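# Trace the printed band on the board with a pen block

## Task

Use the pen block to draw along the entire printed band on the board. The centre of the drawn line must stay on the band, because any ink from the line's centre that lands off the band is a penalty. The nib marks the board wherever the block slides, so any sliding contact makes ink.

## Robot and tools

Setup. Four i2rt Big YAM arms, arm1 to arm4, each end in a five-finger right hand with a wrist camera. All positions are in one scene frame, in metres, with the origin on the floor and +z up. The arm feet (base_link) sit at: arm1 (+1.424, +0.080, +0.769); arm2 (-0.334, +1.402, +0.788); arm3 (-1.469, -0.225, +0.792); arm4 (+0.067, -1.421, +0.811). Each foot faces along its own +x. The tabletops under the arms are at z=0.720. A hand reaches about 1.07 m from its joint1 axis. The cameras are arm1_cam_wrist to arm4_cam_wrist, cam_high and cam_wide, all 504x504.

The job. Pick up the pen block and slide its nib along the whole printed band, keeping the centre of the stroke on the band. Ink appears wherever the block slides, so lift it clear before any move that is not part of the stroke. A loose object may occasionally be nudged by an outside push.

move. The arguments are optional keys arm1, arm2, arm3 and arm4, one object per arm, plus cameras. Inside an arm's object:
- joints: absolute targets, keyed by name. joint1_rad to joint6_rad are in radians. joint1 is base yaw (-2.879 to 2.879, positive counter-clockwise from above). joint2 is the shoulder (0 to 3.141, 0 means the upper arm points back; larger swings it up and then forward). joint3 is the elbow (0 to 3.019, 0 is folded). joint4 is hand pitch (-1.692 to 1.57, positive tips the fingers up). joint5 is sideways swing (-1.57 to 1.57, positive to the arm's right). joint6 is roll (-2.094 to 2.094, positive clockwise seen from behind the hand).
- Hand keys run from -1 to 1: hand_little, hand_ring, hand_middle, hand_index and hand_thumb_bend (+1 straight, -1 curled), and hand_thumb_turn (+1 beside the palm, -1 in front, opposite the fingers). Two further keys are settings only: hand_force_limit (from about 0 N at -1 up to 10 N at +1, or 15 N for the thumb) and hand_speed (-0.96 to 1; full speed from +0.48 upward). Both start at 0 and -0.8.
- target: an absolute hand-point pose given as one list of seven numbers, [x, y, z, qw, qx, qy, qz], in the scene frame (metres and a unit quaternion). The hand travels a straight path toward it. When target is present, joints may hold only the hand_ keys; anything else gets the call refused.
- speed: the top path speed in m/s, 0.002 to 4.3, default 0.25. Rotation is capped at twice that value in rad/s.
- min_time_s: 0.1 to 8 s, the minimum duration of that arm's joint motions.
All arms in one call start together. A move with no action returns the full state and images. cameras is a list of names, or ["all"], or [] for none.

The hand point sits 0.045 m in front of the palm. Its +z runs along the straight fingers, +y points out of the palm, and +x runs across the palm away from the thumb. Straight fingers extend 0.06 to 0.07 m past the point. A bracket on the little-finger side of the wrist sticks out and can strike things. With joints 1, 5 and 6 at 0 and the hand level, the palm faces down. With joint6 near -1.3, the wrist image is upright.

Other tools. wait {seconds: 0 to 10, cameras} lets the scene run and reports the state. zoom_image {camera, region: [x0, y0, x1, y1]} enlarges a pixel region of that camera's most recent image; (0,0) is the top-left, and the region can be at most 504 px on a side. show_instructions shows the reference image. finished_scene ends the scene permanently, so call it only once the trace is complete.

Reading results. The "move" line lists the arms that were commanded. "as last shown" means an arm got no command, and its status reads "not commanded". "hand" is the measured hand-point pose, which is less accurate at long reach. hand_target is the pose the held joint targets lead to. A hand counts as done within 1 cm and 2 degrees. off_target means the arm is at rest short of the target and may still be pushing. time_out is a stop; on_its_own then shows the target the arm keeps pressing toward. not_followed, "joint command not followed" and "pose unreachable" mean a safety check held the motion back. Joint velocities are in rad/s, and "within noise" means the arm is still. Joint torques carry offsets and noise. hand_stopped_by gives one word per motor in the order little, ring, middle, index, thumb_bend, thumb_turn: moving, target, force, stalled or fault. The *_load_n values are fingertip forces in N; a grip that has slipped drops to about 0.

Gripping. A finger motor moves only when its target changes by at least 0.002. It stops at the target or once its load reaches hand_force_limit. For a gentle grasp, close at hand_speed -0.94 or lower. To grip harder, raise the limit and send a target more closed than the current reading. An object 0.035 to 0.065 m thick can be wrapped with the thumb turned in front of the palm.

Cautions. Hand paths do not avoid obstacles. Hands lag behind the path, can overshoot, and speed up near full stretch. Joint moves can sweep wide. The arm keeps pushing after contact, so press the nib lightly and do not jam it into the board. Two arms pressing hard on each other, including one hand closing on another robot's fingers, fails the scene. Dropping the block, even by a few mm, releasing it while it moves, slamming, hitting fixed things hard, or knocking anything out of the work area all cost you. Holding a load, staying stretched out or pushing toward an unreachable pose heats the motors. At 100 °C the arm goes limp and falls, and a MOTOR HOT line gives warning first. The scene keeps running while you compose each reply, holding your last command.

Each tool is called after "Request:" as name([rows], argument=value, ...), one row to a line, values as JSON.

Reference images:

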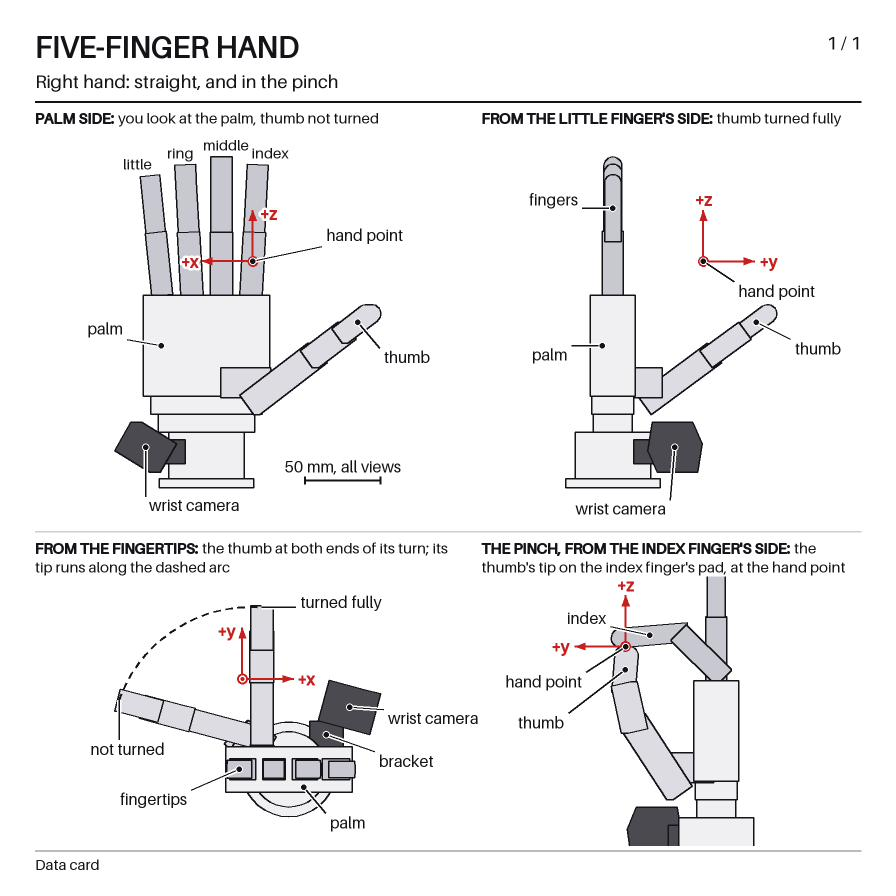

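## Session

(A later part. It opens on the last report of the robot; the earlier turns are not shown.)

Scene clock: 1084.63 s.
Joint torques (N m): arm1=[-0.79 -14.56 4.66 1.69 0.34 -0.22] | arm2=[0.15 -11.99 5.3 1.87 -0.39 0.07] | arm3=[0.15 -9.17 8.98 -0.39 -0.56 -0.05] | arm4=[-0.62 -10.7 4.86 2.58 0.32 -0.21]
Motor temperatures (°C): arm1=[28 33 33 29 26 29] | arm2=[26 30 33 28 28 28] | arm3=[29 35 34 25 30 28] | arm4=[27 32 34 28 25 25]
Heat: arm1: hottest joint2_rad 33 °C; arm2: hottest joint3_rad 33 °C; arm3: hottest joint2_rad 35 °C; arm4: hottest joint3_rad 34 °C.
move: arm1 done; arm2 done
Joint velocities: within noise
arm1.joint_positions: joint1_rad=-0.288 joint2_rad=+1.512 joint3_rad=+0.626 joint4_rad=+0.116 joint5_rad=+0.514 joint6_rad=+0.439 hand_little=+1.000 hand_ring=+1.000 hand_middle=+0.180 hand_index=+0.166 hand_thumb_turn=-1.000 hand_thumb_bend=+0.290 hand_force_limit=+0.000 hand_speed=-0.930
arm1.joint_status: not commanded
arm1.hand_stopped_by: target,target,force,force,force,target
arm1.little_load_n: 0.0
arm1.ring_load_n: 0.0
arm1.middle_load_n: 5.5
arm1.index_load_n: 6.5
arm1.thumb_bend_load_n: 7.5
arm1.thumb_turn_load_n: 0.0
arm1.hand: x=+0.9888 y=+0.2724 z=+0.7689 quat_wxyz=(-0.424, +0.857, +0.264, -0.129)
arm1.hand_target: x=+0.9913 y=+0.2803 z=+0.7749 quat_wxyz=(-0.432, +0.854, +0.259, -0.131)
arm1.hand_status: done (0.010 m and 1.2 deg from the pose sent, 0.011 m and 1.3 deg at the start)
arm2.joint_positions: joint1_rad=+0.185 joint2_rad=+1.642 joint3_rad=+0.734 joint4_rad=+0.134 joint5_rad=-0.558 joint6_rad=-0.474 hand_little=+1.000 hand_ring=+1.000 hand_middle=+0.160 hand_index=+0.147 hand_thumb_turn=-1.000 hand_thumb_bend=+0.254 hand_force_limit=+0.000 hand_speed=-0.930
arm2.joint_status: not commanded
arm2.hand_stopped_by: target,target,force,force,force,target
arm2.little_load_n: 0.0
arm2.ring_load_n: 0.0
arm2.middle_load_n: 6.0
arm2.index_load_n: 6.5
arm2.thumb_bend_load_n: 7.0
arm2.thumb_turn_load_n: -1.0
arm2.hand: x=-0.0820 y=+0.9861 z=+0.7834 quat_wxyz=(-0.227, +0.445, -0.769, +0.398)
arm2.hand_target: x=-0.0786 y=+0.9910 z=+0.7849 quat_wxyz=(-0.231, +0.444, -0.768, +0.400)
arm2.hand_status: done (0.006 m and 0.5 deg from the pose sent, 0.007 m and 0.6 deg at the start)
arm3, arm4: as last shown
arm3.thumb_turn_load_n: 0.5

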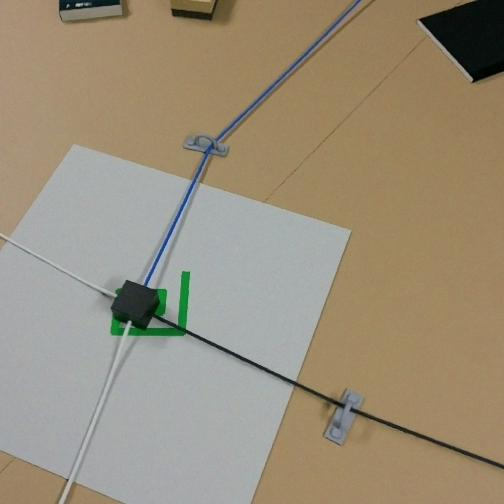

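Request:
move(arm1={"target": [0.9943, 0.2811, 0.775, 0.4323, -0.8531, -0.2592, 0.1314], "speed": 0.05}, arm2={"target": [-0.0784, 0.993, 0.785, 0.2309, -0.4435, 0.7682, -0.3999], "speed": 0.05}, cameras=["cam_high"])

Request:
zoom_image(camera="cam_high", region=[100, 260, 200, 360])

Scene clock: 1103.50 s.
Joint torques (N m): arm1=[-0.73 -14.45 4.71 1.7 0.3 -0.21] | arm2=[0.15 -11.93 5.3 1.88 -0.39 0.08] | arm3=[-0.73 -8.76 8.94 -0.28 -0.57 -0.01] | arm4=[-0.5 -10.7 4.88 2.59 0.36 -0.23]
Motor temperatures (°C): arm1=[28 33 32 29 26 29] | arm2=[26 30 33 28 28 28] | arm3=[29 35 34 25 30 28] | arm4=[27 32 34 28 25 25]
Heat: arm1: hottest joint2_rad 33 °C; arm2: hottest joint3_rad 33 °C; arm3: hottest joint2_rad 35 °C; arm4: hottest joint3_rad 34 °C.
move: arm1 done; arm2 done
Joint velocities: within noise
arm1.joint_positions: joint1_rad=-0.293 joint2_rad=+1.507 joint3_rad=+0.618 joint4_rad=+0.119 joint5_rad=+0.511 joint6_rad=+0.434 hand_little=+1.000 hand_ring=+1.000 hand_middle=+0.180 hand_index=+0.166 hand_thumb_turn=-1.000 hand_thumb_bend=+0.290 hand_force_limit=+0.000 hand_speed=-0.930
arm1.joint_status: not commanded
arm1.hand_stopped_by: target,target,force,force,force,target
arm1.little_load_n: 0.0
arm1.ring_load_n: 0.0
arm1.middle_load_n: 5.5
arm1.index_load_n: 6.0
arm1.thumb_bend_load_n: 7.5
arm1.thumb_turn_load_n: 0.0
arm1.hand: x=+0.9928 y=+0.2734 z=+0.7682 quat_wxyz=(-0.424, +0.857, +0.264, -0.128)
arm1.hand_target: x=+0.9944 y=+0.2811 z=+0.7749 quat_wxyz=(-0.433, +0.854, +0.259, -0.131)
arm1.hand_status: done (0.010 m and 1.2 deg from the pose sent, 0.012 m and 1.2 deg at the start)
arm2.joint_positions: joint1_rad=+0.187 joint2_rad=+1.638 joint3_rad=+0.729 joint4_rad=+0.137 joint5_rad=-0.557 joint6_rad=-0.473 hand_little=+1.000 hand_ring=+1.000 hand_middle=+0.160 hand_index=+0.147 hand_thumb_turn=-1.000 hand_thumb_bend=+0.254 hand_force_limit=+0.000 hand_speed=-0.930
arm2.joint_status: not commanded
arm2.hand_stopped_by: target,target,force,force,force,target
arm2.little_load_n: 0.0
arm2.ring_load_n: 0.0
arm2.middle_load_n: 6.5
arm2.index_load_n: 6.5
arm2.thumb_bend_load_n: 7.5
arm2.thumb_turn_load_n: -1.0
arm2.hand: x=-0.0820 y=+0.9880 z=+0.7834 quat_wxyz=(-0.227, +0.445, -0.769, +0.398)
arm2.hand_target: x=-0.0785 y=+0.9931 z=+0.7848 quat_wxyz=(-0.231, +0.444, -0.768, +0.400)
arm2.hand_status: done (0.006 m and 0.5 deg from the pose sent, 0.008 m and 0.5 deg at the start)
arm3, arm4: as last shown
arm3.thumb_turn_load_n: 1.0

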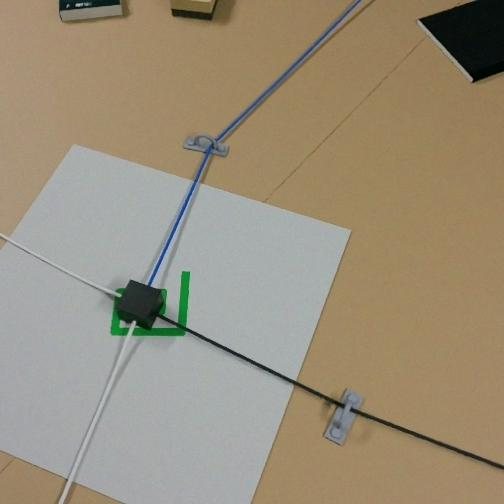

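Scaled by 5.040 from the camera's image (finer frame: 720x720).

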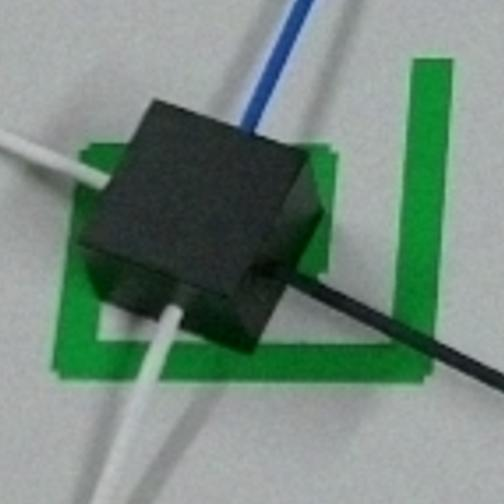

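Request:
move(arm3={"target": [-1.078, -0.0911, 0.773, 0.4516, -0.8676, -0.1845, 0.0960], "speed": 0.05}, arm4={"target": [0.2916, -1.0124, 0.777, 0.3872, -0.7439, 0.4831, -0.2515], "speed": 0.05})

Request:
move(arm1={"target": [1.0059, 0.2840, 0.775, 0.4323, -0.8531, -0.2592, 0.1314], "speed": 0.04}, arm2={"target": [-0.0783, 0.995, 0.785, 0.2309, -0.4435, 0.7682, -0.3999], "speed": 0.04}, cameras=["cam_high"])

Request:
zoom_image(camera="cam_high", region=[100, 260, 200, 360])

Scene clock: 1151.07 s.
Joint torques (N m): arm1=[-0.67 -14.45 4.71 1.73 0.31 -0.21] | arm2=[0.15 -11.87 5.27 1.89 -0.38 0.08] | arm3=[-0.85 -9.7 9.1 -0.5 -0.55 -0.07] | arm4=[1.2 -9.41 8.21 1.57 0.51 0.09]
Motor temperatures (°C): arm1=[28 33 32 29 26 29] | arm2=[26 30 33 28 28 28] | arm3=[29 34 34 25 30 28] | arm4=[27 32 34 28 25 25]
Heat: arm1: hottest joint2_rad 33 °C; arm2: hottest joint3_rad 33 °C; arm3: hottest joint2_rad 34 °C; arm4: hottest joint3_rad 34 °C.
move: arm3 off_target; arm4 off_target
Joint velocities: within noise
arm1, arm2: as last shown
arm1.ring_load_n: -0.5
arm2.little_load_n: -0.5
arm2.middle_load_n: 6.0
arm2.thumb_turn_load_n: -0.5
arm3.joint_positions: joint1_rad=-0.096 joint2_rad=+1.879 joint3_rad=+1.150 joint4_rad=-1.234 joint5_rad=-0.869 joint6_rad=-2.058 hand_little=+1.000 hand_ring=+1.000 hand_middle=+0.160 hand_index=+0.134 hand_thumb_turn=-1.000 hand_thumb_bend=+0.261 hand_force_limit=+0.000 hand_speed=-0.930
arm3.joint_status: not commanded
arm3.hand_stopped_by: target,target,force,force,force,target
arm3.little_load_n: 0.0
arm3.ring_load_n: 0.0
arm3.middle_load_n: 5.0
arm3.index_load_n: 5.5
arm3.thumb_bend_load_n: 7.5
arm3.thumb_turn_load_n: 1.0
arm3.hand: x=-1.0874 y=-0.0900 z=+0.7754 quat_wxyz=(-0.440, +0.877, +0.170, -0.090)
arm3.hand_target: x=-1.0783 y=-0.0906 z=+0.7730 quat_wxyz=(-0.440, +0.877, +0.170, -0.090)
arm3.hand_status: off_target (0.010 m and 2.5 deg from the pose sent, 0.026 m and 2.5 deg at the start; a joint's target at an end of its range on 30 of 30 steps)
arm4.joint_positions: joint1_rad=-0.482 joint2_rad=+1.596 joint3_rad=+0.541 joint4_rad=+0.248 joint5_rad=+0.618 joint6_rad=+0.517 hand_little=+1.000 hand_ring=+1.000 hand_middle=+0.186 hand_index=+0.167 hand_thumb_turn=-1.000 hand_thumb_bend=+0.288 hand_force_limit=+0.000 hand_speed=-0.930
arm4.joint_status: not commanded
arm4.hand_stopped_by: target,target,force,force,force,target
arm4.little_load_n: 0.0
arm4.ring_load_n: 0.0
arm4.middle_load_n: 5.5
arm4.index_load_n: 6.5
arm4.thumb_bend_load_n: 7.5
arm4.thumb_turn_load_n: 0.0
arm4.hand: x=+0.2885 y=-1.0300 z=+0.7696 quat_wxyz=(-0.376, +0.751, -0.479, +0.256)
arm4.hand_target: x=+0.2912 y=-1.0129 z=+0.7774 quat_wxyz=(-0.387, +0.744, -0.483, +0.251)
arm4.hand_status: off_target (0.019 m and 1.7 deg from the pose sent, 0.019 m and 0.9 deg at the start)
pictures: none

Scene clock: 1152.03 s.
Joint torques (N m): arm1=[-0.67 -13.98 4.68 1.77 0.31 -0.2] | arm2=[0.09 -11.81 5.27 1.88 -0.38 0.08] | arm3=[-1.08 -9.52 9.26 -0.27 -0.54 -0.07] | arm4=[0.85 -9.41 8.16 1.61 0.53 0.07]
Motor temperatures (°C): arm1=[28 33 32 29 26 29] | arm2=[26 30 33 28 28 28] | arm3=[29 34 34 25 30 28] | arm4=[27 32 34 28 25 25]
Heat: arm1: hottest joint2_rad 33 °C; arm2: hottest joint3_rad 33 °C; arm3: hottest joint2_rad 34 °C; arm4: hottest joint3_rad 34 °C.
move: arm1 done; arm2 done
Joint velocities: within noise
arm1.joint_positions: joint1_rad=-0.312 joint2_rad=+1.483 joint3_rad=+0.590 joint4_rad=+0.130 joint5_rad=+0.497 joint6_rad=+0.421 hand_little=+1.000 hand_ring=+1.000 hand_middle=+0.180 hand_index=+0.166 hand_thumb_turn=-1.000 hand_thumb_bend=+0.290 hand_force_limit=+0.000 hand_speed=-0.930
arm1.joint_status: not commanded
arm1.hand_stopped_by: target,target,force,force,force,target
arm1.little_load_n: 0.0
arm1.ring_load_n: 0.0
arm1.middle_load_n: 5.5
arm1.index_load_n: 6.5
arm1.thumb_bend_load_n: 7.5
arm1.thumb_turn_load_n: 0.0
arm1.hand: x=+1.0042 y=+0.2766 z=+0.7687 quat_wxyz=(-0.424, +0.857, +0.263, -0.129)
arm1.hand_target: x=+1.0059 y=+0.2839 z=+0.7750 quat_wxyz=(-0.433, +0.854, +0.259, -0.131)
arm1.hand_status: done (0.010 m and 1.2 deg from the pose sent, 0.018 m and 1.2 deg at the start)
arm2.joint_positions: joint1_rad=+0.188 joint2_rad=+1.634 joint3_rad=+0.724 joint4_rad=+0.139 joint5_rad=-0.555 joint6_rad=-0.472 hand_little=+1.000 hand_ring=+1.000 hand_middle=+0.160 hand_index=+0.147 hand_thumb_turn=-1.000 hand_thumb_bend=+0.254 hand_force_limit=+0.000 hand_speed=-0.930
arm2.joint_status: not commanded
arm2.hand_stopped_by: target,target,force,force,force,target
arm2.little_load_n: 0.0
arm2.ring_load_n: 0.0
arm2.middle_load_n: 6.0
arm2.index_load_n: 6.5
arm2.thumb_bend_load_n: 7.5
arm2.thumb_turn_load_n: -1.0
arm2.hand: x=-0.0819 y=+0.9899 z=+0.7834 quat_wxyz=(-0.227, +0.445, -0.769, +0.398)
arm2.hand_target: x=-0.0784 y=+0.9950 z=+0.7850 quat_wxyz=(-0.231, +0.444, -0.768, +0.400)
arm2.hand_status: done (0.006 m and 0.5 deg from the pose sent, 0.008 m and 0.5 deg at the start)
arm3, arm4: as last shown
arm3.thumb_turn_load_n: 0.5

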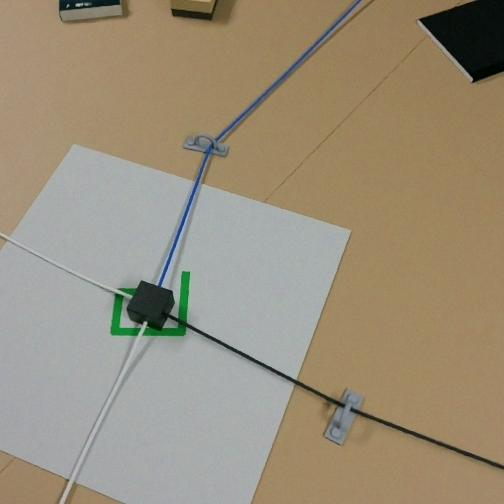

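Scaled by 5.040 from the camera's image (finer frame: 720x720).

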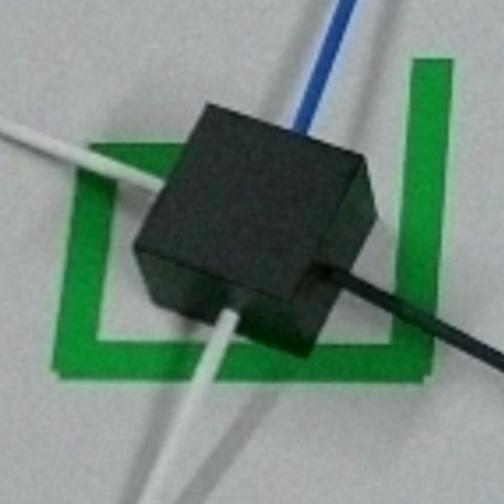

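Request:
move(arm4={"target": [0.2876, -0.9979, 0.777, 0.3872, -0.7439, 0.4831, -0.2515], "speed": 0.05})

Request:
move(arm1={"target": [1.0142, 0.2861, 0.775, 0.4323, -0.8531, -0.2592, 0.1314], "speed": 0.04}, arm2={"target": [-0.0782, 0.9966, 0.785, 0.2309, -0.4435, 0.7682, -0.3999], "speed": 0.04}, cameras=["cam_high"])

Request:
zoom_image(camera="cam_high", region=[100, 260, 200, 360])

Scene clock: 1171.97 s.
Joint torques (N m): arm1=[-0.73 -13.92 4.7 1.76 0.3 -0.21] | arm2=[0.15 -11.87 5.29 1.89 -0.38 0.08] | arm3=[-0.09 -9.88 9.09 -0.29 -0.54 0.04] | arm4=[0.97 -9.47 8.21 1.58 0.54 0.08]
Motor temperatures (°C): arm1=[28 33 32 29 26 29] | arm2=[26 30 33 28 28 28] | arm3=[29 34 35 25 30 28] | arm4=[27 32 35 28 26 25]
Heat: arm1: hottest joint2_rad 33 °C; arm2: hottest joint3_rad 33 °C; arm3: hottest joint3_rad 35 °C; arm4: hottest joint3_rad 35 °C.
move: arm4 off_target
Joint velocities: within noise
arm1, arm2, arm3: as last shown
arm1.joint_positions: joint1_rad=-0.312 joint2_rad=+1.483 joint3_rad=+0.590 joint4_rad=+0.130 joint5_rad=+0.497 joint6_rad=+0.420 hand_little=+1.000 hand_ring=+1.000 hand_middle=+0.180 hand_index=+0.166 hand_thumb_turn=-1.000 hand_thumb_bend=+0.290 hand_force_limit=+0.000 hand_speed=-0.930
arm1.hand: x=+1.0043 y=+0.2766 z=+0.7687 quat_wxyz=(-0.424, +0.857, +0.263, -0.129)
arm2.thumb_bend_load_n: 7.0
arm2.thumb_turn_load_n: -0.5
arm2.hand_target: x=-0.0784 y=+0.9949 z=+0.7850 quat_wxyz=(-0.231, +0.444, -0.768, +0.400)
arm3.thumb_turn_load_n: 1.0
arm4.joint_positions: joint1_rad=-0.458 joint2_rad=+1.618 joint3_rad=+0.578 joint4_rad=+0.223 joint5_rad=+0.635 joint6_rad=+0.536 hand_little=+1.000 hand_ring=+1.000 hand_middle=+0.186 hand_index=+0.167 hand_thumb_turn=-1.000 hand_thumb_bend=+0.288 hand_force_limit=+0.000 hand_speed=-0.930
arm4.joint_status: not commanded
arm4.hand_stopped_by: target,target,force,force,force,target
arm4.little_load_n: 0.0
arm4.ring_load_n: 0.0
arm4.middle_load_n: 5.5
arm4.index_load_n: 6.5
arm4.thumb_bend_load_n: 8.0
arm4.thumb_turn_load_n: 0.0
arm4.hand: x=+0.2854 y=-1.0154 z=+0.7702 quat_wxyz=(-0.376, +0.751, -0.479, +0.257)
arm4.hand_target: x=+0.2873 y=-0.9985 z=+0.7773 quat_wxyz=(-0.387, +0.744, -0.483, +0.251)
arm4.hand_status: off_target (0.019 m and 1.7 deg from the pose sent, 0.033 m and 1.6 deg at the start)
pictures: none

Scene clock: 1172.93 s.
Joint torques (N m): arm1=[-0.67 -13.74 4.67 1.76 0.3 -0.22] | arm2=[0.15 -11.81 5.24 1.87 -0.4 0.08] | arm3=[-0.44 -9.29 9.24 -0.38 -0.55 -0.08] | arm4=[0.91 -9.58 8.21 1.58 0.53 0.1]
Motor temperatures (°C): arm1=[28 33 32 29 26 29] | arm2=[26 30 33 28 28 28] | arm3=[29 34 35 25 30 28] | arm4=[27 32 35 28 26 25]
Heat: arm1: hottest joint2_rad 33 °C; arm2: hottest joint3_rad 33 °C; arm3: hottest joint3_rad 35 °C; arm4: hottest joint3_rad 35 °C.
move: arm1 done; arm2 done
Joint velocities: within noise
arm1.joint_positions: joint1_rad=-0.326 joint2_rad=+1.466 joint3_rad=+0.571 joint4_rad=+0.138 joint5_rad=+0.487 joint6_rad=+0.410 hand_little=+1.000 hand_ring=+1.000 hand_middle=+0.180 hand_index=+0.166 hand_thumb_turn=-1.000 hand_thumb_bend=+0.290 hand_force_limit=+0.000 hand_speed=-0.930
arm1.joint_status: not commanded
arm1.hand_stopped_by: target,target,force,force,force,target
arm1.little_load_n: 0.0
arm1.ring_load_n: -0.5
arm1.middle_load_n: 5.0
arm1.index_load_n: 6.5
arm1.thumb_bend_load_n: 7.5
arm1.thumb_turn_load_n: 0.0
arm1.hand: x=+1.0121 y=+0.2787 z=+0.7690 quat_wxyz=(-0.424, +0.857, +0.263, -0.129)
arm1.hand_target: x=+1.0141 y=+0.2861 z=+0.7751 quat_wxyz=(-0.433, +0.853, +0.259, -0.131)
arm1.hand_status: done (0.010 m and 1.2 deg from the pose sent, 0.015 m and 1.2 deg at the start)
arm2.joint_positions: joint1_rad=+0.190 joint2_rad=+1.631 joint3_rad=+0.720 joint4_rad=+0.142 joint5_rad=-0.554 joint6_rad=-0.471 hand_little=+1.000 hand_ring=+1.000 hand_middle=+0.160 hand_index=+0.147 hand_thumb_turn=-1.000 hand_thumb_bend=+0.254 hand_force_limit=+0.000 hand_speed=-0.930
arm2.joint_status: not commanded
arm2.hand_stopped_by: target,target,force,force,force,target
arm2.little_load_n: 0.0
arm2.ring_load_n: 0.0
arm2.middle_load_n: 6.0
arm2.index_load_n: 6.5
arm2.thumb_bend_load_n: 7.0
arm2.thumb_turn_load_n: -0.5
arm2.hand: x=-0.0816 y=+0.9911 z=+0.7838 quat_wxyz=(-0.227, +0.446, -0.769, +0.398)
arm2.hand_target: x=-0.0782 y=+0.9965 z=+0.7850 quat_wxyz=(-0.231, +0.444, -0.768, +0.400)
arm2.hand_status: done (0.007 m and 0.5 deg from the pose sent, 0.008 m and 0.5 deg at the start)
arm3, arm4: as last shown
arm4.joint_positions: joint1_rad=-0.458 joint2_rad=+1.618 joint3_rad=+0.578 joint4_rad=+0.223 joint5_rad=+0.635 joint6_rad=+0.537 hand_little=+1.000 hand_ring=+1.000 hand_middle=+0.186 hand_index=+0.167 hand_thumb_turn=-1.000 hand_thumb_bend=+0.288 hand_force_limit=+0.000 hand_speed=-0.930
arm4.index_load_n: 7.0
arm4.thumb_bend_load_n: 7.5
arm4.hand: x=+0.2854 y=-1.0153 z=+0.7703 quat_wxyz=(-0.376, +0.751, -0.479, +0.257)

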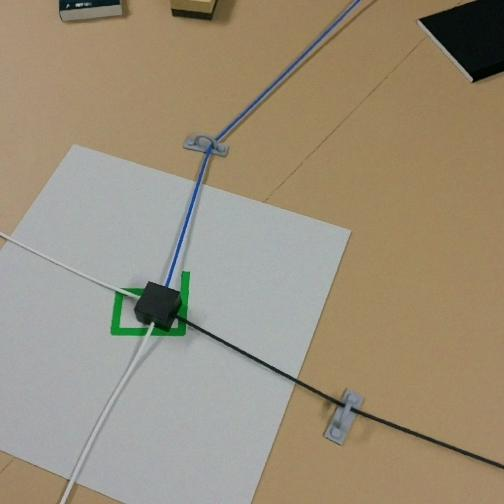

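Scaled by 5.040 from the camera's image (finer frame: 720x720).

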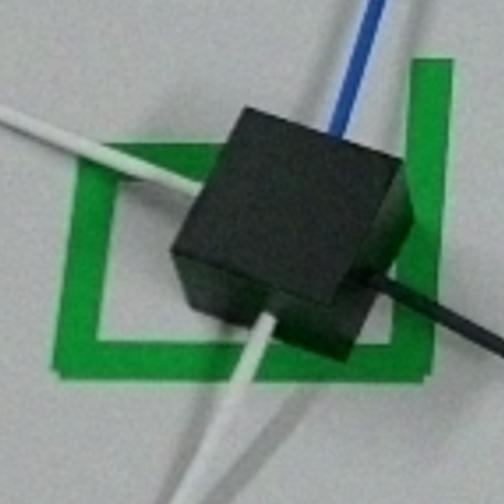

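Request:
move(arm1={"target": [0.9775, 0.2768, 0.775, 0.4323, -0.8531, -0.2592, 0.1314], "speed": 0.05}, arm4={"target": [0.2825, -0.9791, 0.777, 0.3872, -0.7439, 0.4831, -0.2515], "speed": 0.05}, arm3={"target": [-1.095, -0.0911, 0.773, 0.4516, -0.8676, -0.1845, 0.0960], "speed": 0.05}, cameras=["cam_high", "cam_wide"])

Request:
zoom_image(camera="cam_high", region=[100, 260, 200, 360])

Request:
zoom_image(camera="cam_wide", region=[120, 180, 370, 310])

Scene clock: 1205.13 s.
Joint torques (N m): arm1=[1.26 -12.16 7.77 0.7 0.49 0.09] | arm2=[0.09 -11.75 5.27 1.87 -0.39 0.08] | arm3=[-0.15 -11.46 5.78 0.16 -0.62 -0.03] | arm4=[1.44 -10.23 8.43 1.51 0.57 0.13]
Motor temperatures (°C): arm1=[28 32 32 29 26 29] | arm2=[26 31 33 28 28 28] | arm3=[29 34 36 25 30 28] | arm4=[27 31 36 28 26 25]
Heat: arm1: hottest joint2_rad 32 °C; arm2: hottest joint3_rad 33 °C; arm3: hottest joint3_rad 36 °C; arm4: hottest joint3_rad 36 °C.
move: arm1 off_target; arm3 off_target; arm4 off_target
Joint velocities: within noise
arm1.joint_positions: joint1_rad=-0.294 joint2_rad=+1.512 joint3_rad=+0.612 joint4_rad=+0.125 joint5_rad=+0.524 joint6_rad=+0.425 hand_little=+1.000 hand_ring=+1.000 hand_middle=+0.180 hand_index=+0.166 hand_thumb_turn=-1.000 hand_thumb_bend=+0.290 hand_force_limit=+0.000 hand_speed=-0.930
arm1.joint_status: not commanded
arm1.hand_stopped_by: target,target,force,force,force,target
arm1.little_load_n: 0.0
arm1.ring_load_n: 0.0
arm1.middle_load_n: 6.0
arm1.index_load_n: 5.5
arm1.thumb_bend_load_n: 7.5
arm1.thumb_turn_load_n: 0.0
arm1.hand: x=+0.9968 y=+0.2754 z=+0.7650 quat_wxyz=(-0.427, +0.856, +0.266, -0.120)
arm1.hand_target: x=+0.9783 y=+0.2764 z=+0.7753 quat_wxyz=(-0.432, +0.853, +0.259, -0.132)
arm1.hand_status: off_target (0.022 m and 1.6 deg from the pose sent, 0.035 m and 1.2 deg at the start)
arm2: as last shown
arm2.joint_positions: joint1_rad=+0.190 joint2_rad=+1.631 joint3_rad=+0.720 joint4_rad=+0.142 joint5_rad=-0.554 joint6_rad=-0.470 hand_little=+1.000 hand_ring=+1.000 hand_middle=+0.160 hand_index=+0.147 hand_thumb_turn=-1.000 hand_thumb_bend=+0.254 hand_force_limit=+0.000 hand_speed=-0.930
arm2.middle_load_n: 6.5
arm2.hand: x=-0.0816 y=+0.9912 z=+0.7838 quat_wxyz=(-0.227, +0.445, -0.769, +0.398)
arm3.joint_positions: joint1_rad=-0.096 joint2_rad=+1.879 joint3_rad=+1.135 joint4_rad=-1.228 joint5_rad=-0.869 joint6_rad=-2.059 hand_little=+1.000 hand_ring=+1.000 hand_middle=+0.160 hand_index=+0.134 hand_thumb_turn=-1.000 hand_thumb_bend=+0.261 hand_force_limit=+0.000 hand_speed=-0.930
arm3.joint_status: not commanded
arm3.hand_stopped_by: target,target,force,force,force,target
arm3.little_load_n: 0.0
arm3.ring_load_n: 0.0
arm3.middle_load_n: 4.5
arm3.index_load_n: 6.0
arm3.thumb_bend_load_n: 8.0
arm3.thumb_turn_load_n: 1.0
arm3.hand: x=-1.0933 y=-0.0905 z=+0.7720 quat_wxyz=(-0.441, +0.877, +0.168, -0.094)
arm3.hand_target: x=-1.0950 y=-0.0905 z=+0.7730 quat_wxyz=(-0.441, +0.876, +0.171, -0.091)
arm3.hand_status: off_target (0.002 m and 2.5 deg from the pose sent, 0.008 m and 2.5 deg at the start; a joint's target at an end of its range on 39 of 39 steps)
arm4.joint_positions: joint1_rad=-0.430 joint2_rad=+1.647 joint3_rad=+0.625 joint4_rad=+0.189 joint5_rad=+0.655 joint6_rad=+0.563 hand_little=+1.000 hand_ring=+1.000 hand_middle=+0.186 hand_index=+0.167 hand_thumb_turn=-1.000 hand_thumb_bend=+0.288 hand_force_limit=+0.000 hand_speed=-0.930
arm4.joint_status: not commanded
arm4.hand_stopped_by: target,target,force,force,force,target
arm4.little_load_n: 0.0
arm4.ring_load_n: 0.0
arm4.middle_load_n: 5.5
arm4.index_load_n: 6.5
arm4.thumb_bend_load_n: 7.5
arm4.thumb_turn_load_n: -0.5
arm4.hand: x=+0.2812 y=-0.9972 z=+0.7702 quat_wxyz=(-0.376, +0.750, -0.479, +0.257)
arm4.hand_target: x=+0.2821 y=-0.9796 z=+0.7774 quat_wxyz=(-0.387, +0.744, -0.483, +0.251)
arm4.hand_status: off_target (0.019 m and 1.7 deg from the pose sent, 0.037 m and 1.6 deg at the start)

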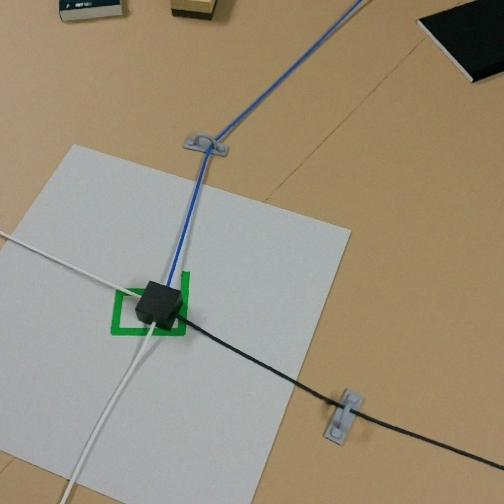

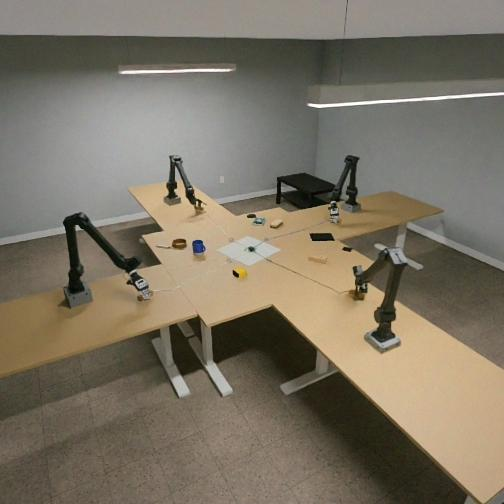

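Scaled by 5.040 from the camera's image (finer frame: 720x720).

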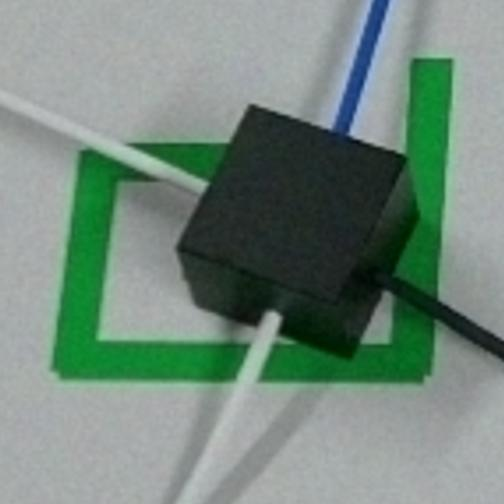

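Scaled by 2.016 from the camera's image (finer frame: 720x720).

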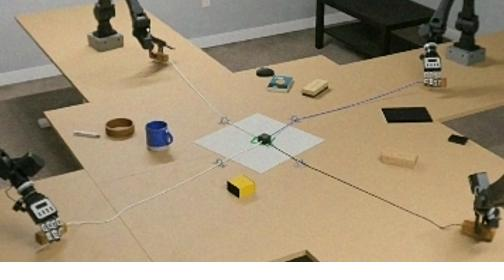

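Request:
move(arm1={"target": [0.9727, 0.2756, 0.775, 0.4323, -0.8531, -0.2592, 0.1314], "speed": 0.05})

Request:
move(arm2={"target": [-0.0775, 1.0113, 0.785, 0.2309, -0.4435, 0.7682, -0.3999], "speed": 0.04}, arm3={"target": [-1.1025, -0.0914, 0.773, 0.4516, -0.8676, -0.1845, 0.0960], "speed": 0.04}, cameras=["cam_high"])

Request:
zoom_image(camera="cam_high", region=[100, 260, 200, 360])

Scene clock: 1222.30 s.
Joint torques (N m): arm1=[1.38 -12.34 7.88 0.7 0.5 0.08] | arm2=[0.09 -11.69 5.24 1.87 -0.39 0.08] | arm3=[-0.09 -12.1 5.63 0.13 -0.59 -0.06] | arm4=[0.97 -10.34 8.53 1.37 0.59 0.1]
Motor temperatures (°C): arm1=[28 32 33 29 26 29] | arm2=[26 31 32 28 28 28] | arm3=[29 34 35 25 30 28] | arm4=[27 31 36 28 26 25]
Heat: arm1: hottest joint3_rad 33 °C; arm2: hottest joint3_rad 32 °C; arm3: hottest joint3_rad 35 °C; arm4: hottest joint3_rad 36 °C.
move: arm1 off_target
Joint velocities: within noise
arm1.joint_positions: joint1_rad=-0.288 joint2_rad=+1.521 joint3_rad=+0.623 joint4_rad=+0.119 joint5_rad=+0.529 joint6_rad=+0.431 hand_little=+1.000 hand_ring=+1.000 hand_middle=+0.180 hand_index=+0.166 hand_thumb_turn=-1.000 hand_thumb_bend=+0.290 hand_force_limit=+0.000 hand_speed=-0.930
arm1.joint_status: not commanded
arm1.hand_stopped_by: target,target,force,force,force,target
arm1.little_load_n: 0.0
arm1.ring_load_n: 0.0
arm1.middle_load_n: 6.0
arm1.index_load_n: 5.5
arm1.thumb_bend_load_n: 7.5
arm1.thumb_turn_load_n: 0.0
arm1.hand: x=+0.9930 y=+0.2747 z=+0.7645 quat_wxyz=(-0.427, +0.856, +0.265, -0.119)
arm1.hand_target: x=+0.9735 y=+0.2751 z=+0.7753 quat_wxyz=(-0.432, +0.853, +0.259, -0.132)
arm1.hand_status: off_target (0.023 m and 1.7 deg from the pose sent, 0.026 m and 1.6 deg at the start)
arm2, arm3, arm4: as last shown
arm2.index_load_n: 7.0
arm2.thumb_bend_load_n: 7.5
arm3.middle_load_n: 5.0
arm3.index_load_n: 5.5
arm3.thumb_bend_load_n: 7.5
arm4.index_load_n: 7.0
arm4.thumb_turn_load_n: 0.0
arm4.hand: x=+0.2812 y=-0.9971 z=+0.7702 quat_wxyz=(-0.376, +0.750, -0.479, +0.257)
arm4.hand_target: x=+0.2821 y=-0.9796 z=+0.7775 quat_wxyz=(-0.387, +0.744, -0.483, +0.251)
pictures: none

Scene clock: 1223.30 s.
Joint torques (N m): arm1=[1.38 -12.34 7.86 0.69 0.5 0.08] | arm2=[0.09 -11.16 5.14 1.85 -0.39 0.11] | arm3=[-0.73 -11.46 5.86 0.29 -0.61 -0.01] | arm4=[1.08 -10.46 8.43 1.61 0.55 0.1]
Motor temperatures (°C): arm1=[28 32 34 29 26 29] | arm2=[26 31 32 28 28 28] | arm3=[29 34 35 25 30 28] | arm4=[27 31 36 28 26 25]
Heat: arm1: hottest joint3_rad 34 °C; arm2: hottest joint3_rad 32 °C; arm3: hottest joint3_rad 35 °C; arm4: hottest joint3_rad 36 °C.
move: arm2 done; arm3 off_target
Joint velocities: within noise
arm1, arm4: as last shown
arm1.hand_target: x=+0.9735 y=+0.2751 z=+0.7753 quat_wxyz=(-0.432, +0.853, +0.260, -0.132)
arm2.joint_positions: joint1_rad=+0.205 joint2_rad=+1.602 joint3_rad=+0.682 joint4_rad=+0.159 joint5_rad=-0.543 joint6_rad=-0.461 hand_little=+1.000 hand_ring=+1.000 hand_middle=+0.160 hand_index=+0.147 hand_thumb_turn=-1.000 hand_thumb_bend=+0.254 hand_force_limit=+0.000 hand_speed=-0.930
arm2.joint_status: not commanded
arm2.hand_stopped_by: target,target,force,force,force,target
arm2.little_load_n: 0.0
arm2.ring_load_n: 0.0
arm2.middle_load_n: 6.5
arm2.index_load_n: 6.5
arm2.thumb_bend_load_n: 7.0
arm2.thumb_turn_load_n: -1.0
arm2.hand: x=-0.0807 y=+1.0052 z=+0.7843 quat_wxyz=(-0.226, +0.446, -0.768, +0.399)
arm2.hand_target: x=-0.0775 y=+1.0112 z=+0.7850 quat_wxyz=(-0.231, +0.444, -0.768, +0.400)
arm2.hand_status: done (0.007 m and 0.6 deg from the pose sent, 0.020 m and 0.5 deg at the start)
arm3.joint_positions: joint1_rad=-0.096 joint2_rad=+1.871 joint3_rad=+1.109 joint4_rad=-1.221 joint5_rad=-0.869 joint6_rad=-2.059 hand_little=+1.000 hand_ring=+1.000 hand_middle=+0.160 hand_index=+0.134 hand_thumb_turn=-1.000 hand_thumb_bend=+0.261 hand_force_limit=+0.000 hand_speed=-0.930
arm3.joint_status: not commanded
arm3.hand_stopped_by: target,target,force,force,force,target
arm3.little_load_n: 0.0
arm3.ring_load_n: 0.0
arm3.middle_load_n: 5.0
arm3.index_load_n: 5.5
arm3.thumb_bend_load_n: 8.0
arm3.thumb_turn_load_n: 1.0
arm3.hand: x=-1.1034 y=-0.0913 z=+0.7694 quat_wxyz=(-0.441, +0.877, +0.166, -0.098)
arm3.hand_target: x=-1.1026 y=-0.0908 z=+0.7730 quat_wxyz=(-0.441, +0.876, +0.171, -0.091)
arm3.hand_status: off_target (0.004 m and 2.7 deg from the pose sent, 0.009 m and 2.5 deg at the start; a joint's target at an end of its range on 30 of 30 steps)
arm4.index_load_n: 6.5

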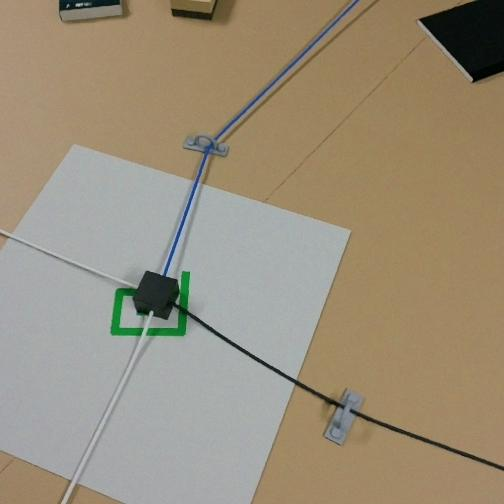

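Scaled by 5.040 from the camera's image (finer frame: 720x720).

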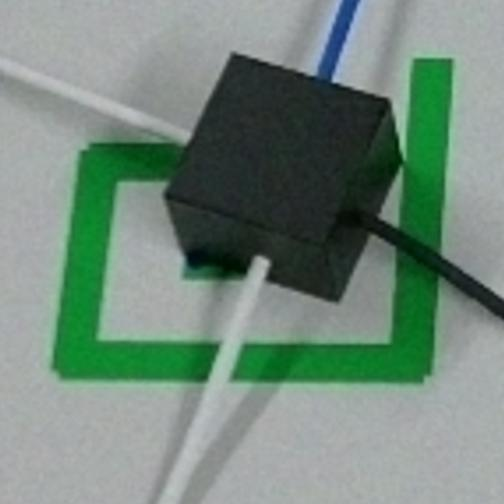

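Request:
zoom_image(camera="cam_high", region=[125, 262, 185, 322])

Scaled by 8.400 from the camera's image (finer frame: 720x720).

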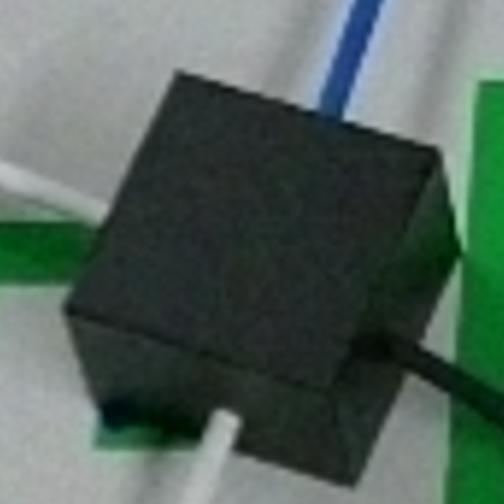

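Request:
move(arm1={"target": [0.9964, 0.2817, 0.775, 0.4323, -0.8531, -0.2592, 0.1314], "speed": 0.05}, arm3={"target": [-1.095, -0.0911, 0.773, 0.4516, -0.8676, -0.1845, 0.0960], "speed": 0.05}, cameras=["cam_high"])

Request:
zoom_image(camera="cam_high", region=[125, 262, 185, 322])

Scene clock: 1267.87 s.
Joint torques (N m): arm1=[-0.38 -14.21 4.92 1.81 0.24 -0.16] | arm2=[0.09 -11.28 5.14 1.84 -0.4 0.1] | arm3=[-0.44 -10.87 7.8 -0.27 -0.58 -0.04] | arm4=[1.26 -10.29 8.46 1.47 0.56 0.1]
Motor temperatures (°C): arm1=[28 32 35 28 26 29] | arm2=[26 31 32 28 28 28] | arm3=[29 35 33 25 30 28] | arm4=[27 32 36 28 26 25]
Heat: arm1: hottest joint3_rad 35 °C; arm2: hottest joint3_rad 32 °C; arm3: hottest joint2_rad 35 °C; arm4: hottest joint3_rad 36 °C.
move: arm1 done; arm3 off_target
Joint velocities: within noise
arm1.joint_positions: joint1_rad=-0.301 joint2_rad=+1.501 joint3_rad=+0.609 joint4_rad=+0.119 joint5_rad=+0.511 joint6_rad=+0.427 hand_little=+1.000 hand_ring=+1.000 hand_middle=+0.180 hand_index=+0.166 hand_thumb_turn=-1.000 hand_thumb_bend=+0.290 hand_force_limit=+0.000 hand_speed=-0.930
arm1.joint_status: not commanded
arm1.hand_stopped_by: target,target,force,force,force,target
arm1.little_load_n: 0.0
arm1.ring_load_n: 0.0
arm1.middle_load_n: 6.0
arm1.index_load_n: 5.0
arm1.thumb_bend_load_n: 7.5
arm1.thumb_turn_load_n: 0.0
arm1.hand: x=+0.9980 y=+0.2756 z=+0.7672 quat_wxyz=(-0.424, +0.857, +0.264, -0.124)
arm1.hand_target: x=+0.9965 y=+0.2817 z=+0.7750 quat_wxyz=(-0.433, +0.854, +0.259, -0.131)
arm1.hand_status: done (0.010 m and 1.5 deg from the pose sent, 0.013 m and 1.7 deg at the start)
arm2, arm4: as last shown
arm2.joint_positions: joint1_rad=+0.205 joint2_rad=+1.602 joint3_rad=+0.682 joint4_rad=+0.159 joint5_rad=-0.543 joint6_rad=-0.460 hand_little=+1.000 hand_ring=+1.000 hand_middle=+0.160 hand_index=+0.147 hand_thumb_turn=-1.000 hand_thumb_bend=+0.254 hand_force_limit=+0.000 hand_speed=-0.930
arm2.little_load_n: -0.5
arm2.middle_load_n: 6.0
arm3.joint_positions: joint1_rad=-0.096 joint2_rad=+1.871 joint3_rad=+1.109 joint4_rad=-1.221 joint5_rad=-0.869 joint6_rad=-2.059 hand_little=+1.000 hand_ring=+1.000 hand_middle=+0.160 hand_index=+0.134 hand_thumb_turn=-1.000 hand_thumb_bend=+0.261 hand_force_limit=+0.000 hand_speed=-0.930
arm3.joint_status: not commanded
arm3.hand_stopped_by: target,target,force,force,force,target
arm3.little_load_n: 0.0
arm3.ring_load_n: 0.0
arm3.middle_load_n: 4.5
arm3.index_load_n: 5.5
arm3.thumb_bend_load_n: 7.5
arm3.thumb_turn_load_n: 1.0
arm3.hand: x=-1.1034 y=-0.0913 z=+0.7694 quat_wxyz=(-0.441, +0.877, +0.166, -0.098)
arm3.hand_target: x=-1.0952 y=-0.0905 z=+0.7730 quat_wxyz=(-0.441, +0.876, +0.171, -0.091)
arm3.hand_status: off_target (0.009 m and 2.7 deg from the pose sent, 0.009 m and 2.7 deg at the start; a joint's target at an end of its range on 19 of 19 steps)

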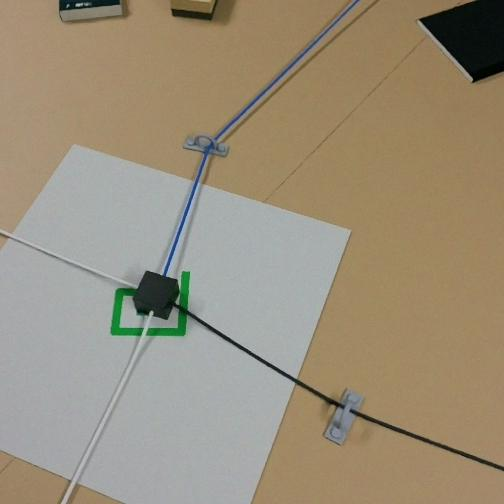

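Scaled by 8.400 from the camera's image (finer frame: 720x720).

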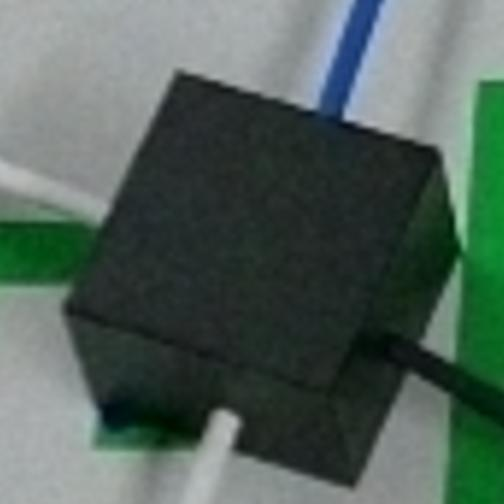

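Request:
move(arm2={"target": [-0.0772, 1.0173, 0.785, 0.2309, -0.4435, 0.7682, -0.3999], "speed": 0.04}, cameras=["cam_high"])

Request:
zoom_image(camera="cam_high", region=[125, 262, 185, 322])

Scene clock: 1273.47 s.
Joint torques (N m): arm1=[-0.44 -14.27 4.92 1.83 0.25 -0.17] | arm2=[0.15 -11.05 5.05 1.83 -0.41 0.11] | arm3=[-0.67 -10.7 7.9 -0.09 -0.55 -0.06] | arm4=[1.2 -10.58 8.49 1.58 0.53 0.08]
Motor temperatures (°C): arm1=[28 32 34 28 26 29] | arm2=[26 31 32 28 28 28] | arm3=[29 35 33 25 30 28] | arm4=[27 32 36 28 26 25]
Heat: arm1: hottest joint3_rad 34 °C; arm2: hottest joint3_rad 32 °C; arm3: hottest joint2_rad 35 °C; arm4: hottest joint3_rad 36 °C.
move: arm2 done
Joint velocities: within noise
arm1, arm3, arm4: as last shown
arm1.joint_positions: joint1_rad=-0.301 joint2_rad=+1.501 joint3_rad=+0.609 joint4_rad=+0.119 joint5_rad=+0.510 joint6_rad=+0.427 hand_little=+1.000 hand_ring=+1.000 hand_middle=+0.180 hand_index=+0.166 hand_thumb_turn=-1.000 hand_thumb_bend=+0.290 hand_force_limit=+0.000 hand_speed=-0.930
arm1.middle_load_n: 6.5
arm1.index_load_n: 5.5
arm1.hand: x=+0.9979 y=+0.2756 z=+0.7672 quat_wxyz=(-0.424, +0.857, +0.264, -0.124)
arm2.joint_positions: joint1_rad=+0.211 joint2_rad=+1.591 joint3_rad=+0.667 joint4_rad=+0.167 joint5_rad=-0.538 joint6_rad=-0.457 hand_little=+1.000 hand_ring=+1.000 hand_middle=+0.160 hand_index=+0.147 hand_thumb_turn=-1.000 hand_thumb_bend=+0.254 hand_force_limit=+0.000 hand_speed=-0.930
arm2.joint_status: not commanded
arm2.hand_stopped_by: target,target,force,force,force,target
arm2.little_load_n: 0.0
arm2.ring_load_n: 0.0
arm2.middle_load_n: 6.0
arm2.index_load_n: 6.5
arm2.thumb_bend_load_n: 7.0
arm2.thumb_turn_load_n: -1.5
arm2.hand: x=-0.0805 y=+1.0104 z=+0.7846 quat_wxyz=(-0.226, +0.447, -0.768, +0.400)
arm2.hand_target: x=-0.0772 y=+1.0172 z=+0.7850 quat_wxyz=(-0.231, +0.444, -0.768, +0.400)
arm2.hand_status: done (0.008 m and 0.7 deg from the pose sent, 0.013 m and 0.6 deg at the start)
arm3.middle_load_n: 5.0

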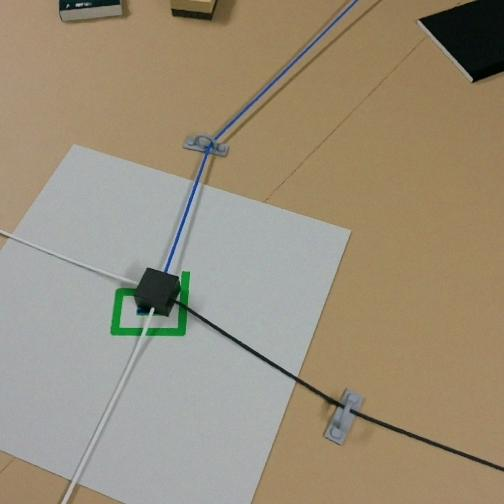

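Scaled by 8.400 from the camera's image (finer frame: 720x720).

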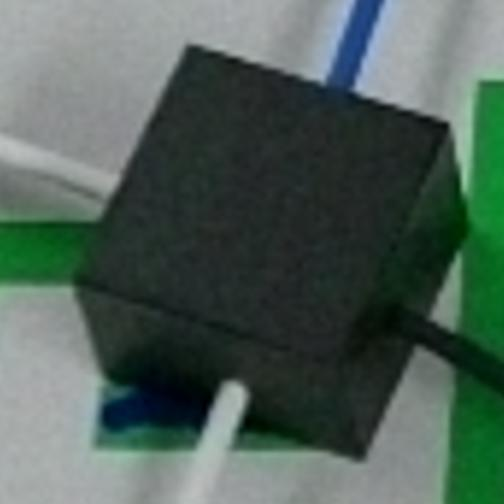

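Request:
move(arm1={"target": [0.9984, 0.2822, 0.775, 0.4323, -0.8531, -0.2592, 0.1314], "speed": 0.04}, arm2={"target": [-0.0770, 1.0223, 0.785, 0.2309, -0.4435, 0.7682, -0.3999], "speed": 0.04}, cameras=["cam_high"])

Request:
zoom_image(camera="cam_high", region=[125, 262, 185, 322])

Scene clock: 1311.53 s.
Joint torques (N m): arm1=[-0.62 -14.27 4.79 1.78 0.27 -0.17] | arm2=[0.09 -10.87 5.03 1.84 -0.41 0.11] | arm3=[-0.5 -10.52 7.84 -0.05 -0.59 -0.07] | arm4=[1.26 -9.99 8.47 1.54 0.55 0.13]
Motor temperatures (°C): arm1=[28 32 33 29 26 29] | arm2=[26 30 32 28 28 28] | arm3=[29 35 33 25 30 28] | arm4=[27 32 36 28 26 25]
Heat: arm1: hottest joint3_rad 33 °C; arm2: hottest joint3_rad 32 °C; arm3: hottest joint2_rad 35 °C; arm4: hottest joint3_rad 36 °C.
move: arm1 off_target; arm2 done
Joint velocities: within noise
arm1.joint_positions: joint1_rad=-0.301 joint2_rad=+1.499 joint3_rad=+0.606 joint4_rad=+0.121 joint5_rad=+0.507 joint6_rad=+0.425 hand_little=+1.000 hand_ring=+1.000 hand_middle=+0.180 hand_index=+0.166 hand_thumb_turn=-1.000 hand_thumb_bend=+0.290 hand_force_limit=+0.000 hand_speed=-0.930
arm1.joint_status: not commanded
arm1.hand_stopped_by: target,target,force,force,force,target
arm1.little_load_n: 0.0
arm1.ring_load_n: 0.0
arm1.middle_load_n: 5.5
arm1.index_load_n: 6.0
arm1.thumb_bend_load_n: 7.5
arm1.thumb_turn_load_n: 0.0
arm1.hand: x=+0.9986 y=+0.2750 z=+0.7672 quat_wxyz=(-0.424, +0.857, +0.265, -0.126)
arm1.hand_target: x=+0.9985 y=+0.2821 z=+0.7748 quat_wxyz=(-0.432, +0.854, +0.259, -0.131)
arm1.hand_status: off_target (0.011 m and 1.5 deg from the pose sent, 0.010 m and 1.5 deg at the start)
arm2.joint_positions: joint1_rad=+0.216 joint2_rad=+1.581 joint3_rad=+0.654 joint4_rad=+0.172 joint5_rad=-0.534 joint6_rad=-0.453 hand_little=+1.000 hand_ring=+1.000 hand_middle=+0.160 hand_index=+0.147 hand_thumb_turn=-1.000 hand_thumb_bend=+0.254 hand_force_limit=+0.000 hand_speed=-0.930
arm2.joint_status: not commanded
arm2.hand_stopped_by: target,target,force,force,force,target
arm2.little_load_n: 0.0
arm2.ring_load_n: 0.0
arm2.middle_load_n: 6.5
arm2.index_load_n: 6.5
arm2.thumb_bend_load_n: 7.0
arm2.thumb_turn_load_n: -1.0
arm2.hand: x=-0.0803 y=+1.0155 z=+0.7844 quat_wxyz=(-0.226, +0.447, -0.768, +0.400)
arm2.hand_target: x=-0.0771 y=+1.0223 z=+0.7848 quat_wxyz=(-0.231, +0.444, -0.768, +0.400)
arm2.hand_status: done (0.008 m and 0.7 deg from the pose sent, 0.012 m and 0.7 deg at the start)
arm3, arm4: as last shown
arm3.ring_load_n: -0.5

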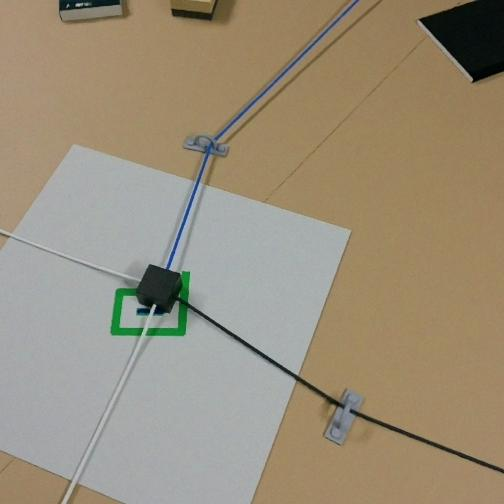

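Scaled by 8.400 from the camera's image (finer frame: 720x720).

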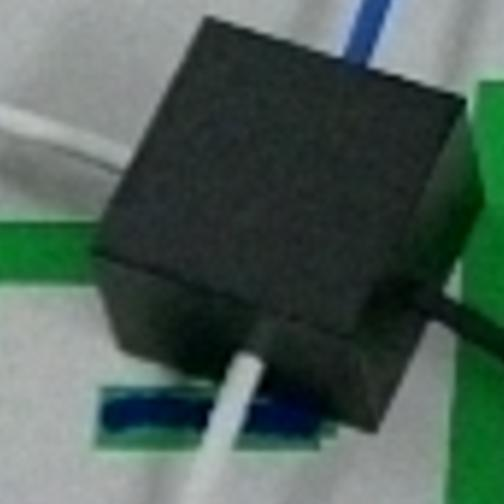

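Request:
zoom_image(camera="cam_high", region=[132, 290, 182, 325])

Scaled by 10.080 from the camera's image (finer frame: 720x720).

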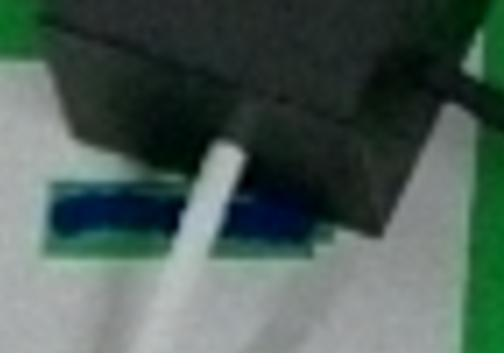

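Request:
move(arm2={"target": [-0.0768, 1.0263, 0.785, 0.2309, -0.4435, 0.7682, -0.3999], "speed": 0.04}, cameras=["cam_high"])

Request:
zoom_image(camera="cam_high", region=[125, 262, 185, 322])

Scene clock: 1353.63 s.
Joint torques (N m): arm1=[-0.56 -14.27 4.78 1.81 0.28 -0.17] | arm2=[0.15 -10.75 4.89 1.8 -0.43 0.12] | arm3=[-0.38 -11.16 7.88 -0.36 -0.59 -0.06] | arm4=[0.5 -9.93 8.35 1.57 0.57 0.09]
Motor temperatures (°C): arm1=[28 32 33 29 26 29] | arm2=[26 30 32 27 28 28] | arm3=[29 35 34 25 30 28] | arm4=[27 32 36 28 26 25]
Heat: arm1: hottest joint3_rad 33 °C; arm2: hottest joint3_rad 32 °C; arm3: hottest joint2_rad 35 °C; arm4: hottest joint3_rad 36 °C.
move: arm2 done
Joint velocities: within noise
arm1, arm3, arm4: as last shown
arm1.middle_load_n: 6.0
arm1.hand_target: x=+0.9985 y=+0.2821 z=+0.7748 quat_wxyz=(-0.433, +0.854, +0.259, -0.131)
arm2.joint_positions: joint1_rad=+0.219 joint2_rad=+1.573 joint3_rad=+0.645 joint4_rad=+0.177 joint5_rad=-0.530 joint6_rad=-0.451 hand_little=+1.000 hand_ring=+1.000 hand_middle=+0.160 hand_index=+0.147 hand_thumb_turn=-1.000 hand_thumb_bend=+0.254 hand_force_limit=+0.000 hand_speed=-0.930
arm2.joint_status: not commanded
arm2.hand_stopped_by: target,target,force,force,force,target
arm2.little_load_n: 0.0
arm2.ring_load_n: 0.0
arm2.middle_load_n: 6.5
arm2.index_load_n: 6.5
arm2.thumb_bend_load_n: 7.0
arm2.thumb_turn_load_n: -1.5
arm2.hand: x=-0.0802 y=+1.0180 z=+0.7854 quat_wxyz=(-0.225, +0.447, -0.767, +0.402)
arm2.hand_target: x=-0.0769 y=+1.0261 z=+0.7850 quat_wxyz=(-0.231, +0.444, -0.768, +0.400)
arm2.hand_status: done (0.009 m and 0.9 deg from the pose sent, 0.011 m and 0.7 deg at the start)
arm3.ring_load_n: 0.0
arm3.middle_load_n: 4.5

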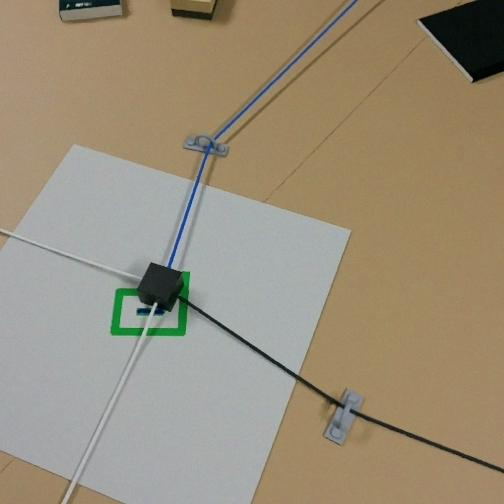

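Scaled by 8.400 from the camera's image (finer frame: 720x720).

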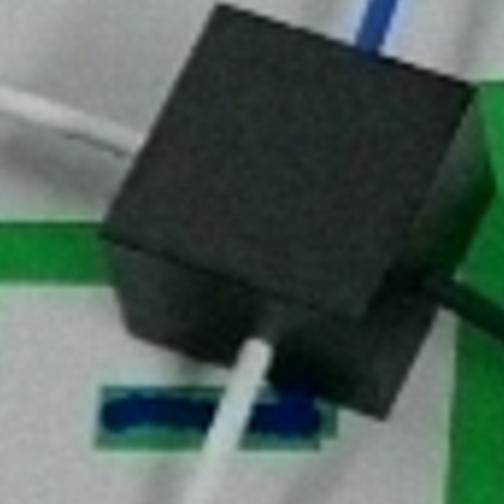

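Request:
move(arm1={"target": [0.9297, 0.2641, 0.775, 0.4323, -0.8531, -0.2592, 0.1314], "speed": 0.08}, cameras=["cam_high"])

Request:
zoom_image(camera="cam_high", region=[125, 262, 185, 322])

Scene clock: 1373.00 s.
Joint torques (N m): arm1=[1.2 -13.98 7.92 0.69 0.53 0.08] | arm2=[0.21 -10.64 4.93 1.81 -0.43 0.12] | arm3=[-0.79 -11.46 7.68 -0.05 -0.57 -0.05] | arm4=[1.03 -9.93 8.46 1.51 0.57 0.12]
Motor temperatures (°C): arm1=[28 32 33 29 26 29] | arm2=[26 30 32 27 28 28] | arm3=[29 35 34 25 30 28] | arm4=[27 32 36 28 26 25]
Heat: arm1: hottest joint3_rad 33 °C; arm2: hottest joint3_rad 32 °C; arm3: hottest joint2_rad 35 °C; arm4: hottest joint3_rad 36 °C.
move: arm1 off_target
Joint velocities: within noise
arm1.joint_positions: joint1_rad=-0.229 joint2_rad=+1.605 joint3_rad=+0.735 joint4_rad=+0.067 joint5_rad=+0.570 joint6_rad=+0.477 hand_little=+1.000 hand_ring=+1.000 hand_middle=+0.180 hand_index=+0.166 hand_thumb_turn=-1.000 hand_thumb_bend=+0.290 hand_force_limit=+0.000 hand_speed=-0.930
arm1.joint_status: not commanded
arm1.hand_stopped_by: target,target,force,force,force,target
arm1.little_load_n: 0.0
arm1.ring_load_n: 0.0
arm1.middle_load_n: 6.0
arm1.index_load_n: 5.5
arm1.thumb_bend_load_n: 7.5
arm1.thumb_turn_load_n: 0.0
arm1.hand: x=+0.9490 y=+0.2640 z=+0.7650 quat_wxyz=(-0.428, +0.856, +0.266, -0.120)
arm1.hand_target: x=+0.9304 y=+0.2638 z=+0.7754 quat_wxyz=(-0.433, +0.853, +0.259, -0.132)
arm1.hand_status: off_target (0.022 m and 1.7 deg from the pose sent, 0.070 m and 1.4 deg at the start)
arm2, arm3, arm4: as last shown
arm2.index_load_n: 6.0
arm3.middle_load_n: 5.0

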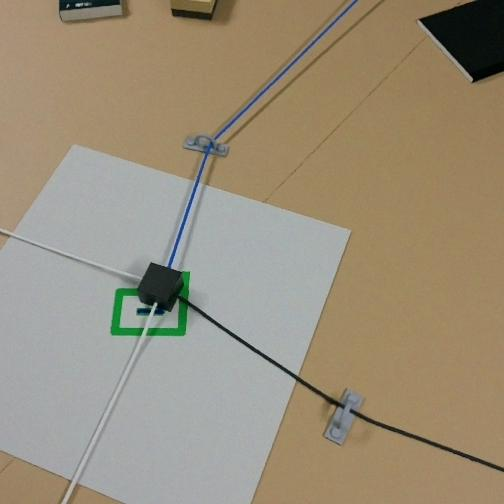

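Scaled by 8.400 from the camera's image (finer frame: 720x720).

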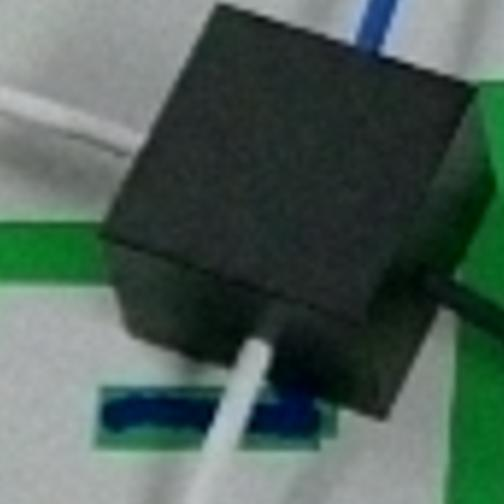

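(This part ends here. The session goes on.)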